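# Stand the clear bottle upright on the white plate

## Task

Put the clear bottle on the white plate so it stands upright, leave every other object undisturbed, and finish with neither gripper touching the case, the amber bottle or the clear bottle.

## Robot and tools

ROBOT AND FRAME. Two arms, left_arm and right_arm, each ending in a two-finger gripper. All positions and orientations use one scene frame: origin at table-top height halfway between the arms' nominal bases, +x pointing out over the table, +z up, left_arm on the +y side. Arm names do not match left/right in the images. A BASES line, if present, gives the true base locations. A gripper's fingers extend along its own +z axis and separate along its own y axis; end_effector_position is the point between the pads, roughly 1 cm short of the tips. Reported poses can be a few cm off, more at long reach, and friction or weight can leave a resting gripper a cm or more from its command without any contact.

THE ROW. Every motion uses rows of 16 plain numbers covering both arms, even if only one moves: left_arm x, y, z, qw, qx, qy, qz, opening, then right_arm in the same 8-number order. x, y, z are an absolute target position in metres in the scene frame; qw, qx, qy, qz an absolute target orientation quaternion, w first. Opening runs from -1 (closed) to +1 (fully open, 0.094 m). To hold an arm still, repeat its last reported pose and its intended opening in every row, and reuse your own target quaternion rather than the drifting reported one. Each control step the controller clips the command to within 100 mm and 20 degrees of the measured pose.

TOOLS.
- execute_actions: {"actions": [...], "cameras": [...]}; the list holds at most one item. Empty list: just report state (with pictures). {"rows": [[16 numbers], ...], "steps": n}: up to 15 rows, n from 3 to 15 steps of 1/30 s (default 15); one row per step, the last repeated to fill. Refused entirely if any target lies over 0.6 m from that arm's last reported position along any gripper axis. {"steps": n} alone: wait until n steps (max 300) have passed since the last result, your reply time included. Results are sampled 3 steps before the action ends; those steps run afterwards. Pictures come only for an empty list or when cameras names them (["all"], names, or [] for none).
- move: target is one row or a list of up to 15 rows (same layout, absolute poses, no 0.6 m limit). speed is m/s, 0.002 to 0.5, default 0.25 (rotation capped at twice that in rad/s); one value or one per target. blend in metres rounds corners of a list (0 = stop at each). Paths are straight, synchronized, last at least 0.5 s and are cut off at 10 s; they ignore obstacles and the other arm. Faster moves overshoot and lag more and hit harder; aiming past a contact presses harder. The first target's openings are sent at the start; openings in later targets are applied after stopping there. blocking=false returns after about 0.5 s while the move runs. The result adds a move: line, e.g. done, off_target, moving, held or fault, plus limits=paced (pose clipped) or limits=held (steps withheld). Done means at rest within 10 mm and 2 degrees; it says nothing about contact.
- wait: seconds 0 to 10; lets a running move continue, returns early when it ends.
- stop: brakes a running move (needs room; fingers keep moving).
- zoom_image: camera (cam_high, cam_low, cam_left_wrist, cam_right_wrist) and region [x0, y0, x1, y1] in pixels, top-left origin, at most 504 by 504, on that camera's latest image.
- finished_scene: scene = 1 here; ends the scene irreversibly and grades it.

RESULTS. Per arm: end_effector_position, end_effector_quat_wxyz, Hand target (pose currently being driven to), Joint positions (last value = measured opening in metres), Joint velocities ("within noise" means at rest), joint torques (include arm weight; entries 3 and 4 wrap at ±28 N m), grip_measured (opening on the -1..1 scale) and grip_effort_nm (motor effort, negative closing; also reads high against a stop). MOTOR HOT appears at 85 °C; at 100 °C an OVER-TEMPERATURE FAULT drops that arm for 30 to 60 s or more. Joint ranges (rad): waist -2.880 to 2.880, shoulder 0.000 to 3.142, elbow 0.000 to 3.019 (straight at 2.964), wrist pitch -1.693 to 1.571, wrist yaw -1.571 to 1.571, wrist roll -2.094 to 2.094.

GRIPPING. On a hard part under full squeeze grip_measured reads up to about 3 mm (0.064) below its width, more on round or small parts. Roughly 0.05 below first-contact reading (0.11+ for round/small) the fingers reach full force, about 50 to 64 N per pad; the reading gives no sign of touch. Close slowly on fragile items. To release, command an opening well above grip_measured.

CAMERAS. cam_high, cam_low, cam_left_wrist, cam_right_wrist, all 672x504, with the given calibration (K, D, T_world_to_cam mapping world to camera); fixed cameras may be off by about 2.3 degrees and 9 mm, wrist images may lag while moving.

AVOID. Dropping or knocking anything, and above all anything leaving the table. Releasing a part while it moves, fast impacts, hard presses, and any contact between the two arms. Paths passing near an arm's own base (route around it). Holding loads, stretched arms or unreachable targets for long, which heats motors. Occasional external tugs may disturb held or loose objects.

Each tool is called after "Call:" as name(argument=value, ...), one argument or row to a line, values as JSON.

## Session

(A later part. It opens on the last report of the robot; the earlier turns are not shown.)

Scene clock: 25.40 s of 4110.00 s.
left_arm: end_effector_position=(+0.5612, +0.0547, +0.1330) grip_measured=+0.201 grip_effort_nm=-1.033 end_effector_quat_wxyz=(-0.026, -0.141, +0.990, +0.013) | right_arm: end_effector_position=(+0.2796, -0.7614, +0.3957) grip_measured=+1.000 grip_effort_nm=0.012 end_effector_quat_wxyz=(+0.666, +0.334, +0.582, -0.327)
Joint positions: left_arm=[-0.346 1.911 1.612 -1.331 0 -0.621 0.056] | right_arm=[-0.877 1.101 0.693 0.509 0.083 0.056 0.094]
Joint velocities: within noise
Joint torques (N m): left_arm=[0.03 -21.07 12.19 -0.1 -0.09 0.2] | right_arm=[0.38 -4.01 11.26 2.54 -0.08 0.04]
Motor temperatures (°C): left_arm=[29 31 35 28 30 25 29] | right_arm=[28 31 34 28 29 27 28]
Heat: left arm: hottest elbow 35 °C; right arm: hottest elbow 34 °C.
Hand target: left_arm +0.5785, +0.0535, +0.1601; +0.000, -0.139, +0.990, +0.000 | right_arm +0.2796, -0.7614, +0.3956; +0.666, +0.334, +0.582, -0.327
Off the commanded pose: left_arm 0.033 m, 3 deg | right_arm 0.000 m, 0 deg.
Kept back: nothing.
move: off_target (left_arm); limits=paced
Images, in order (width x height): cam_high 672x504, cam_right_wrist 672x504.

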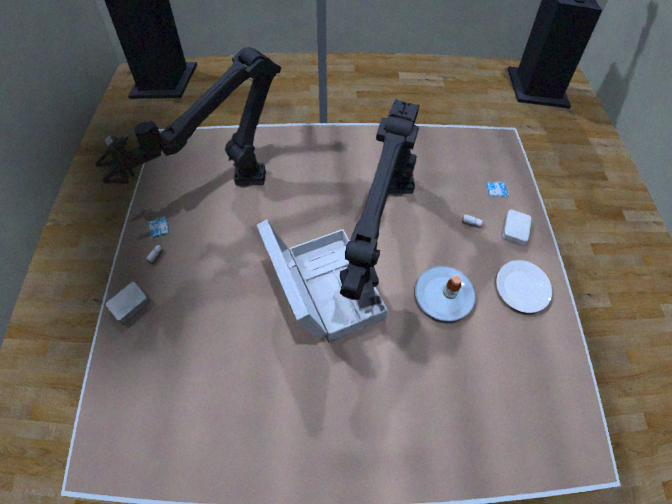

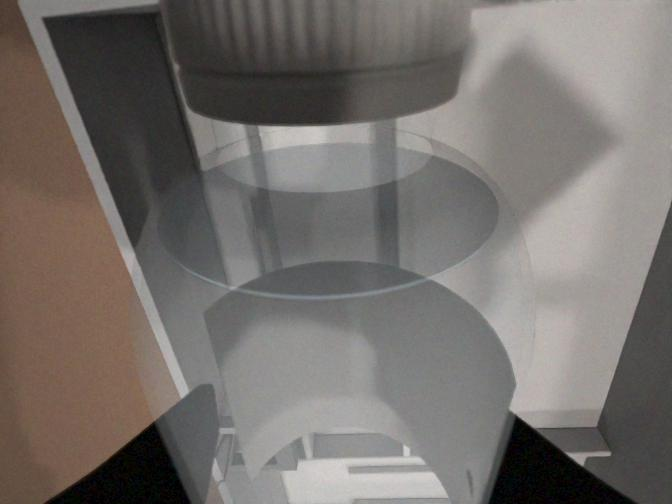

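Call:
move(
  target=[
    [0.52,0.25,0.27,0.371,-0.224,0.896,0.093,-0.4,0.2796,-0.7614,0.3957,0.666,0.334,0.582,-0.327,1],
    [0.515,0.645,0.19,0.660,-0.253,0.660,0.253,-0.4,0.2796,-0.7614,0.3957,0.666,0.334,0.582,-0.327,1],
  ],
  speed=0.35,
  blend=0.06,
  cameras=["cam_right_wrist","cam_high","cam_low"],
)

Call:
zoom_image(
  camera="cam_high",
  region=[440, 200, 590, 350],
)

Call:
zoom_image(
  camera="cam_low",
  region=[320, 150, 470, 290],
)

Scene clock: 29.47 s of 4110.00 s.
left_arm: end_effector_position=(+0.4938, +0.6340, +0.1357) grip_measured=+0.201 grip_effort_nm=-1.033 end_effector_quat_wxyz=(+0.616, -0.274, +0.699, +0.239) | right_arm: end_effector_position=(+0.2796, -0.7614, +0.3957) grip_measured=+1.000 grip_effort_nm=0.012 end_effector_quat_wxyz=(+0.666, +0.334, +0.582, -0.327)
Joint positions: left_arm=[0.679 1.831 0.746 0.957 -0.055 -0.011 0.056] | right_arm=[-0.877 1.101 0.693 0.509 0.083 0.056 0.094]
Joint velocities: within noise
Joint torques (N m): left_arm=[-1.14 -18.37 9.54 3.86 0.11 0.21] | right_arm=[0.38 -3.96 11.28 2.52 -0.08 0.04]
Motor temperatures (°C): left_arm=[29 32 36 28 30 25 29] | right_arm=[28 31 34 28 29 27 28]
Heat: left arm: hottest elbow 36 °C; right arm: hottest elbow 34 °C.
Hand target: left_arm +0.5118, +0.6426, +0.1901; +0.660, -0.254, +0.660, +0.253 | right_arm +0.2796, -0.7614, +0.3956; +0.666, +0.334, +0.582, -0.327
Off the commanded pose: left_arm 0.059 m, 7 deg | right_arm 0.000 m, 0 deg.
Kept back: nothing.
move: off_target (left_arm)
Images, in order (width x height): cam_high 672x504, cam_low 672x504, cam_right_wrist 672x504.

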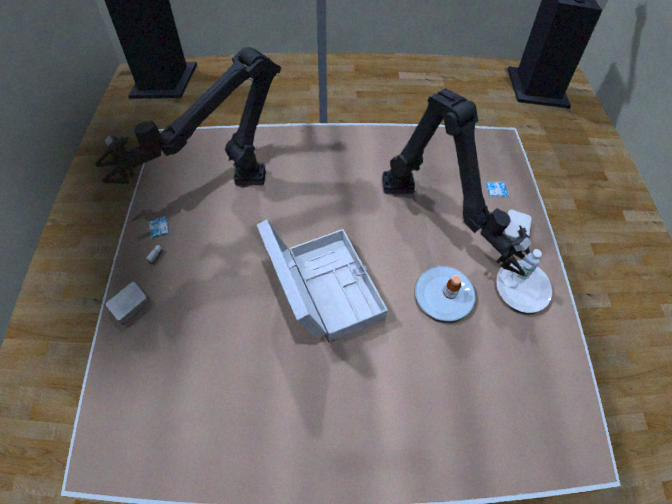

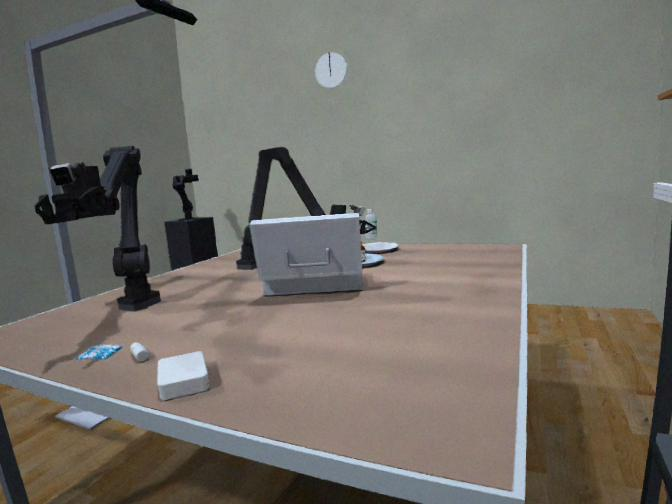

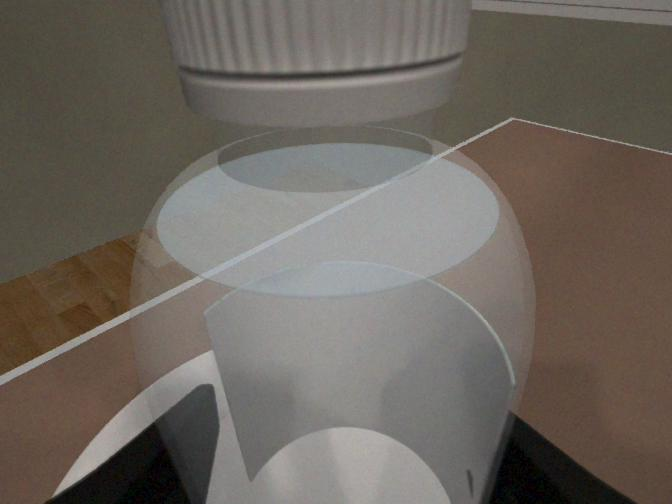

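Scaled by 3.360 from the camera's 672x504 image, which has a finer 960x720 frame.

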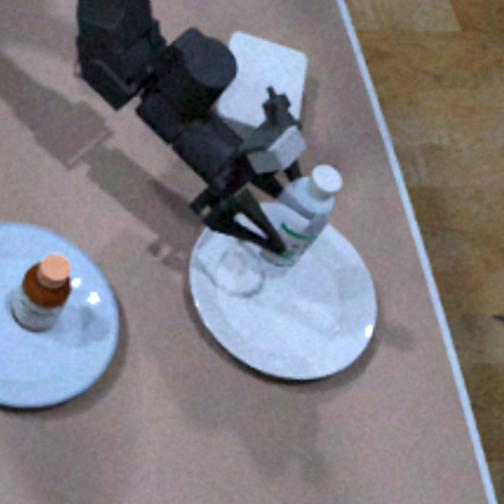

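Scaled by 3.360 from the camera's 672x504 image, which has a finer 960x720 frame.

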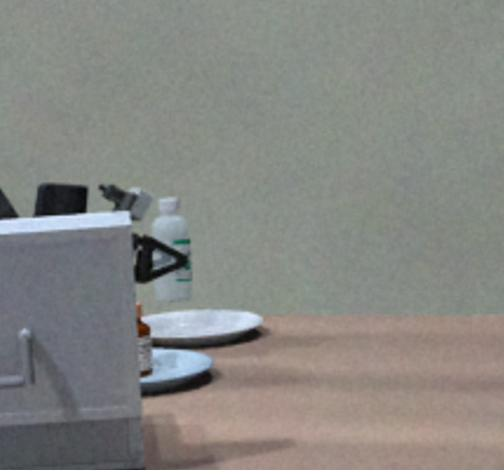

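Call:
move(
  target=[0.508,0.640,0.115,0.700,-0.237,0.619,0.268,-0.4,0.2796,-0.7614,0.3957,0.666,0.334,0.582,-0.327,1],
  speed=0.15,
  cameras=["cam_low","cam_high"],
)

Call:
zoom_image(
  camera="cam_low",
  region=[340, 190, 420, 270],
)

Call:
zoom_image(
  camera="cam_high",
  region=[440, 200, 590, 350],
)

Scene clock: 30.57 s of 4110.00 s.
left_arm: end_effector_position=(+0.4932, +0.6326, +0.0812) grip_measured=+0.196 grip_effort_nm=-1.023 end_effector_quat_wxyz=(+0.669, -0.253, +0.650, +0.257) | right_arm: end_effector_position=(+0.2796, -0.7614, +0.3957) grip_measured=+1.000 grip_effort_nm=0.007 end_effector_quat_wxyz=(+0.666, +0.334, +0.582, -0.327)
Joint positions: left_arm=[0.679 2.108 0.764 1.371 -0.051 -0.004 0.056] | right_arm=[-0.877 1.101 0.693 0.509 0.083 0.056 0.094]
Joint velocities: within noise
Joint torques (N m): left_arm=[-0.97 -17.9 6.28 3.88 0.08 0.2] | right_arm=[0.32 -4.01 11.28 2.55 -0.08 0.03]
Motor temperatures (°C): left_arm=[29 32 36 29 30 25 29] | right_arm=[28 31 34 28 28 27 28]
Heat: left arm: hottest elbow 36 °C; right arm: hottest elbow 34 °C.
Hand target: left_arm +0.5065, +0.6389, +0.1152; +0.699, -0.237, +0.619, +0.268 | right_arm +0.2796, -0.7614, +0.3956; +0.666, +0.334, +0.582, -0.327
Off the commanded pose: left_arm 0.038 m, 5 deg | right_arm 0.000 m, 0 deg.
Kept back: nothing.
move: off_target (left_arm)
Images, in order (width x height): cam_high 672x504, cam_low 672x504.

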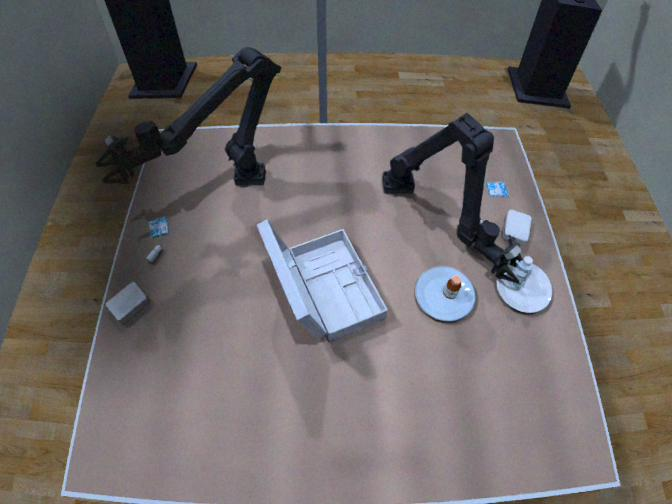

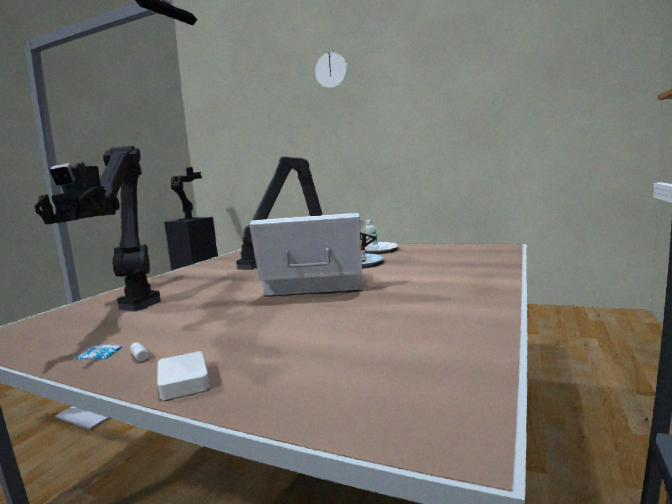

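Scaled by 6.300 from the camera's 672x504 image, which has a finer 960x720 frame.

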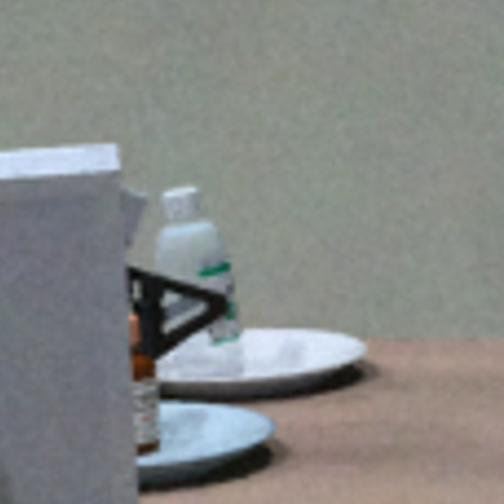

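Scaled by 3.360 from the camera's 672x504 image, which has a finer 960x720 frame.

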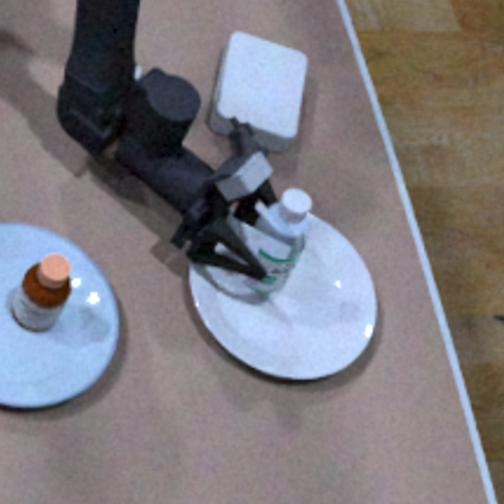

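Call:
move(
  target=[0.514,0.655,0.098,0.693,-0.24,0.625,0.266,-0.4,0.2796,-0.7614,0.3957,0.666,0.334,0.582,-0.327,1],
  speed=0.06,
  cameras=["cam_low","cam_high"],
)

Call:
zoom_image(
  camera="cam_low",
  region=[340, 190, 420, 270],
)

Call:
zoom_image(
  camera="cam_high",
  region=[480, 230, 560, 310],
)

Scene clock: 31.57 s of 4110.00 s.
left_arm: end_effector_position=(+0.5077, +0.6418, +0.0802) grip_measured=+0.196 grip_effort_nm=-1.033 end_effector_quat_wxyz=(+0.678, -0.247, +0.644, +0.255) | right_arm: end_effector_position=(+0.2796, -0.7614, +0.3957) grip_measured=+1.000 grip_effort_nm=0.012 end_effector_quat_wxyz=(+0.666, +0.334, +0.582, -0.327)
Joint positions: left_arm=[0.679 2.14 0.818 1.371 -0.039 -0.004 0.056] | right_arm=[-0.877 1.101 0.693 0.509 0.083 0.056 0.094]
Joint velocities: within noise
Joint torques (N m): left_arm=[0.26 -17.44 6.2 2.91 0.18 0.17] | right_arm=[0.44 -4.01 11.28 2.54 -0.08 0.04]
Motor temperatures (°C): left_arm=[29 32 36 29 30 25 29] | right_arm=[28 31 35 28 28 27 28]
Heat: left arm: hottest elbow 36 °C; right arm: hottest elbow 35 °C.
Hand target: left_arm +0.5131, +0.6544, +0.0982; +0.693, -0.240, +0.625, +0.266 | right_arm +0.2796, -0.7614, +0.3956; +0.666, +0.334, +0.582, -0.327
Off the commanded pose: left_arm 0.023 m, 3 deg | right_arm 0.000 m, 0 deg.
Kept back: nothing.
move: off_target (left_arm)
Images, in order (width x height): cam_high 672x504, cam_low 672x504.

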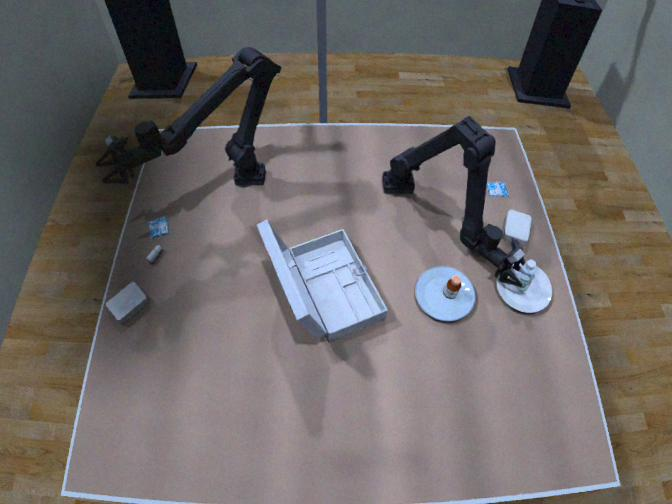

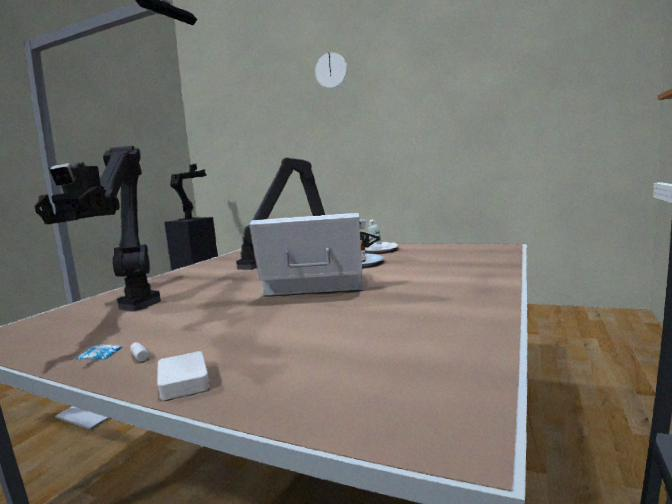

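Scaled by 6.300 from the camera's 672x504 image, which has a finer 960x720 frame.

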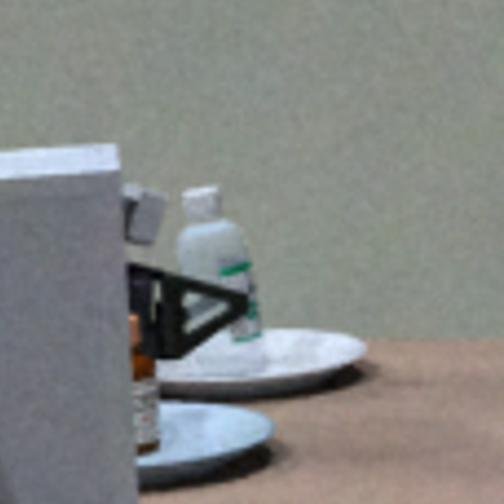

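Scaled by 6.300 from the camera's 672x504 image, which has a finer 960x720 frame.

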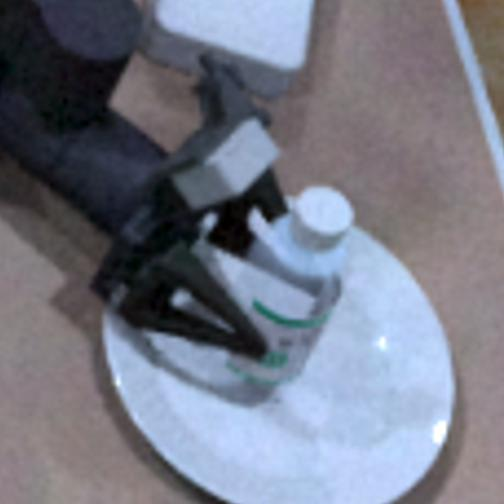

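Call:
move(
  target=[0.514,0.655,0.078,0.668,-0.250,0.652,0.256,-0.4,0.2796,-0.7614,0.3957,0.666,0.334,0.582,-0.327,1],
  speed=0.06,
  cameras=["cam_low"],
)

Call:
zoom_image(
  camera="cam_low",
  region=[340, 190, 420, 270],
)

Scene clock: 32.70 s of 4110.00 s.
left_arm: end_effector_position=(+0.5125, +0.6453, +0.0767) grip_measured=+0.192 grip_effort_nm=-1.028 end_effector_quat_wxyz=(+0.670, -0.248, +0.652, +0.253) | right_arm: end_effector_position=(+0.2796, -0.7614, +0.3957) grip_measured=+1.000 grip_effort_nm=0.012 end_effector_quat_wxyz=(+0.666, +0.334, +0.582, -0.327)
Joint positions: left_arm=[0.679 2.138 0.833 1.331 -0.037 -0.001 0.056] | right_arm=[-0.877 1.101 0.693 0.509 0.083 0.056 0.094]
Joint velocities: within noise
Joint torques (N m): left_arm=[0.15 -17.26 5.08 1.26 0.16 0.13] | right_arm=[0.38 -4.01 11.29 2.55 -0.08 0.04]
Motor temperatures (°C): left_arm=[29 32 35 29 30 25 29] | right_arm=[28 31 35 28 28 27 28]
Heat: left arm: hottest elbow 35 °C; right arm: hottest elbow 35 °C.
Hand target: left_arm +0.5136, +0.6549, +0.0780; +0.668, -0.250, +0.652, +0.256 | right_arm +0.2796, -0.7614, +0.3956; +0.666, +0.334, +0.582, -0.327
Off the commanded pose: left_arm 0.010 m, 0 deg | right_arm 0.000 m, 0 deg.
Kept back: nothing.
move: done
Images, in order (width x height): cam_low 672x504.

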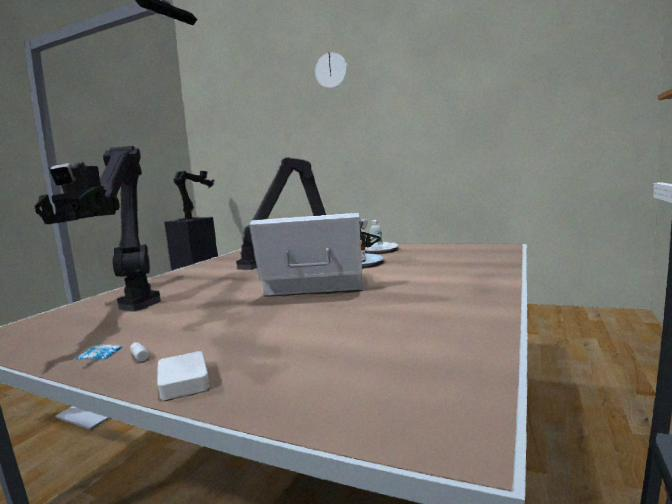

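Scaled by 6.300 from the camera's 672x504 image, which has a finer 960x720 frame.

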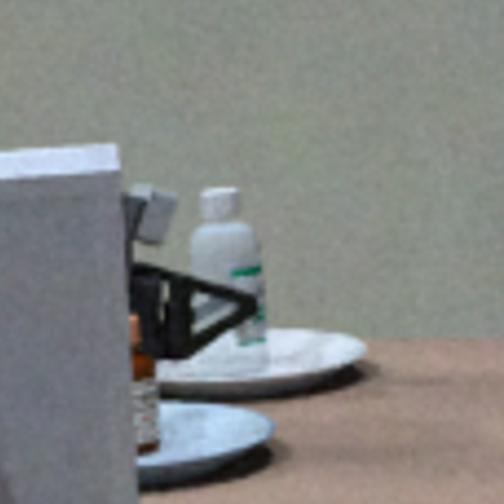

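Call:
move(
  target=[0.514,0.655,0.060,0.652,-0.256,0.668,0.250,-0.4,0.2796,-0.7614,0.3957,0.666,0.334,0.582,-0.327,1],
  speed=0.06,
  cameras=["cam_low","cam_high"],
)

Call:
zoom_image(
  camera="cam_low",
  region=[340, 190, 420, 270],
)

Call:
zoom_image(
  camera="cam_high",
  region=[480, 230, 560, 310],
)

Scene clock: 33.63 s of 4110.00 s.
left_arm: end_effector_position=(+0.5146, +0.6470, +0.0757) grip_measured=+0.192 grip_effort_nm=-1.028 end_effector_quat_wxyz=(+0.666, -0.248, +0.657, +0.254) | right_arm: end_effector_position=(+0.2796, -0.7614, +0.3957) grip_measured=+1.000 grip_effort_nm=0.007 end_effector_quat_wxyz=(+0.666, +0.334, +0.582, -0.327)
Joint positions: left_arm=[0.679 2.135 0.84 1.311 -0.037 0.004 0.056] | right_arm=[-0.877 1.101 0.693 0.509 0.083 0.056 0.094]
Joint velocities: within noise
Joint torques (N m): left_arm=[0.32 -15.68 4.86 0.68 0.14 0.04] | right_arm=[0.32 -4.01 11.29 2.54 -0.08 0.04]
Motor temperatures (°C): left_arm=[29 32 35 29 30 25 29] | right_arm=[28 31 35 28 28 27 28]
Heat: left arm: hottest elbow 35 °C; right arm: hottest elbow 35 °C.
Hand target: left_arm +0.5133, +0.6545, +0.0603; +0.652, -0.256, +0.668, +0.250 | right_arm +0.2796, -0.7614, +0.3956; +0.666, +0.334, +0.582, -0.327
Off the commanded pose: left_arm 0.018 m, 2 deg | right_arm 0.000 m, 0 deg.
Kept back: nothing.
move: off_target (left_arm)
Images, in order (width x height): cam_high 672x504, cam_low 672x504.

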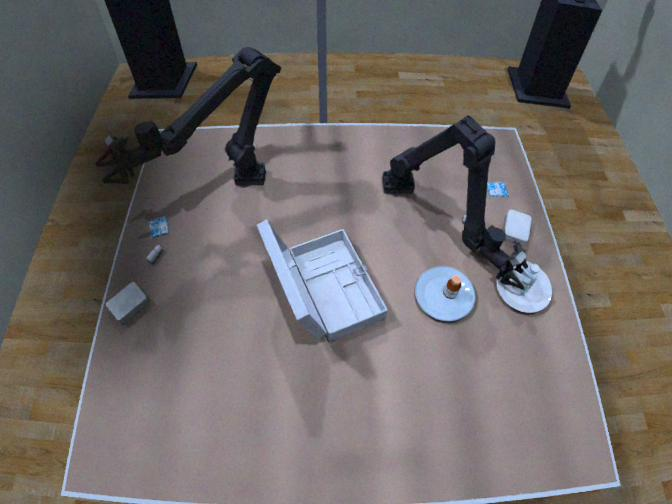

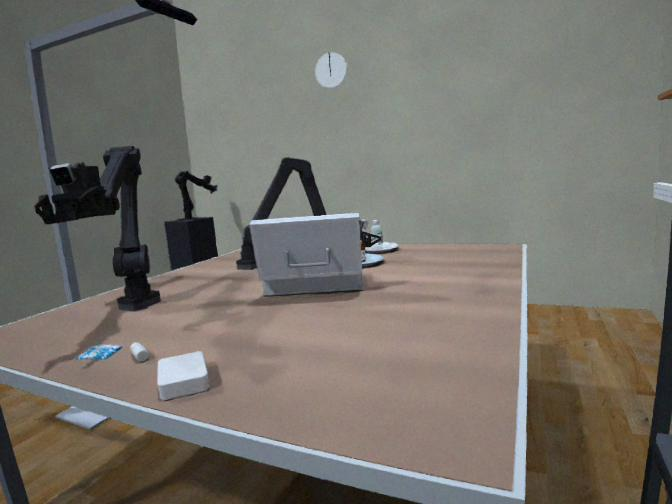

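Scaled by 6.300 from the camera's 672x504 image, which has a finer 960x720 frame.

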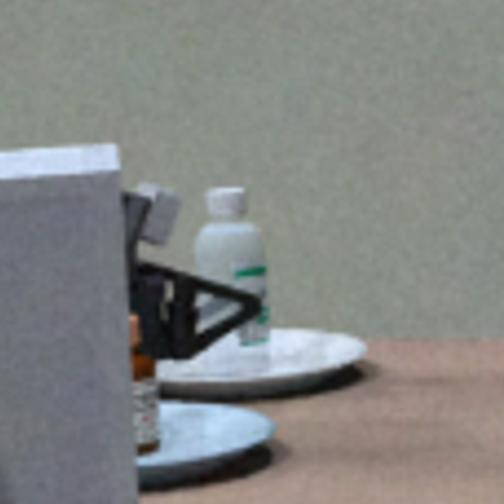

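Scaled by 6.300 from the camera's 672x504 image, which has a finer 960x720 frame.

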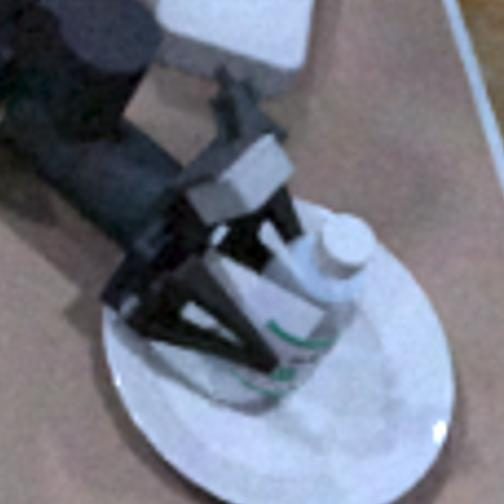

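Call:
move(
  target=[
    [0.514,0.652,0.073,0.660,-0.251,0.660,0.253,0.35,0.2796,-0.7614,0.3957,0.666,0.334,0.582,-0.327,1],
    [0.514,0.652,0.078,0.665,-0.250,0.655,0.254,0.8,0.2796,-0.7614,0.3957,0.666,0.334,0.582,-0.327,1],
    [0.40,0.55,0.105,0.665,-0.250,0.655,0.254,0.8,0.2796,-0.7614,0.3957,0.666,0.334,0.582,-0.327,1],
  ],
  speed=[0.1,0.1,0.15],
  cameras=["cam_low","cam_high"],
)

Call:
zoom_image(
  camera="cam_high",
  region=[420, 190, 570, 340],
)

Scene clock: 37.17 s of 4110.00 s.
left_arm: end_effector_position=(+0.3964, +0.5528, +0.0935) grip_measured=+0.797 grip_effort_nm=0.154 end_effector_quat_wxyz=(+0.653, -0.255, +0.666, +0.253) | right_arm: end_effector_position=(+0.2796, -0.7614, +0.3957) grip_measured=+1.000 grip_effort_nm=0.012 end_effector_quat_wxyz=(+0.666, +0.334, +0.582, -0.327)
Joint positions: left_arm=[0.68 1.964 0.406 1.54 -0.048 0.003 0.084] | right_arm=[-0.877 1.101 0.693 0.509 0.083 0.056 0.094]
Joint velocities: within noise
Joint torques (N m): left_arm=[-1.38 -13.51 1.51 3.06 -0.17 0.07] | right_arm=[0.38 -4.07 11.3 2.54 -0.08 0.03]
Motor temperatures (°C): left_arm=[29 32 35 29 30 25 29] | right_arm=[28 31 35 28 28 27 28]
Heat: left arm: hottest elbow 35 °C; right arm: hottest elbow 35 °C.
Hand target: left_arm +0.3999, +0.5500, +0.1048; +0.666, -0.250, +0.656, +0.254 | right_arm +0.2796, -0.7614, +0.3956; +0.666, +0.334, +0.582, -0.327
Off the commanded pose: left_arm 0.012 m, 2 deg | right_arm 0.000 m, 0 deg.
Kept back: nothing.
move: off_target (left_arm); target 2's new opening was sent with left_arm's hand 0.016 m and 2 deg from that target
Images, in order (width x height): cam_high 672x504, cam_low 672x504.

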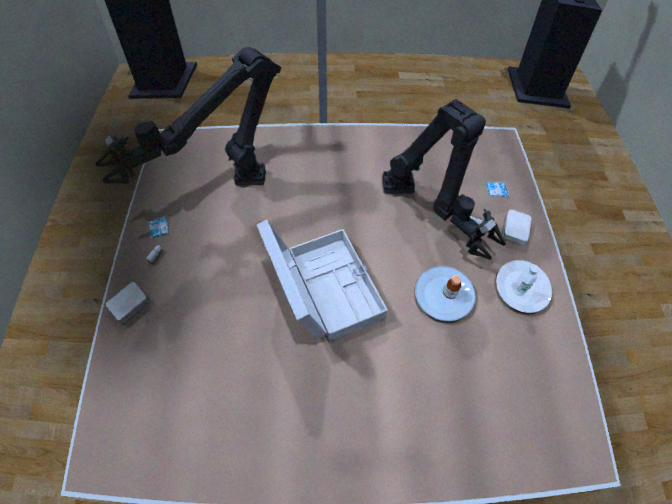

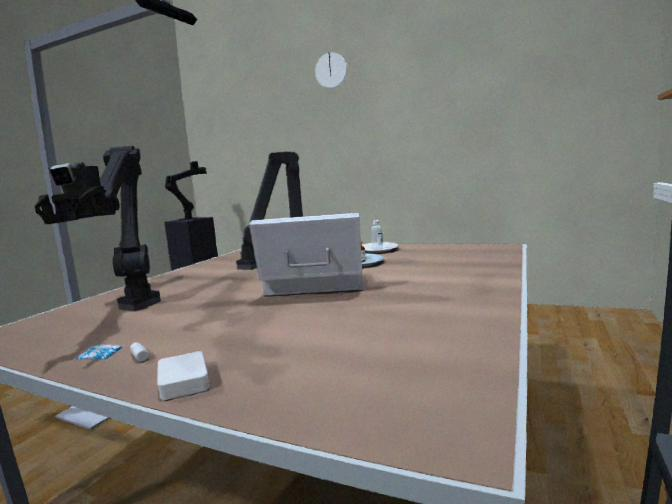

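Scaled by 3.360 from the camera's 672x504 image, which has a finer 960x720 frame.

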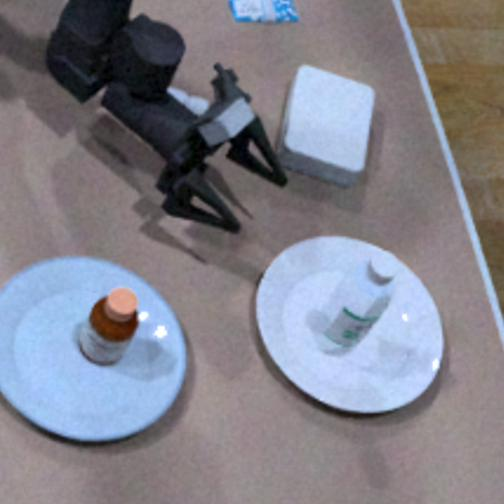

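Standing.

Call:
finished_scene(
  scene=1,
)

The scene is finished: the task was done.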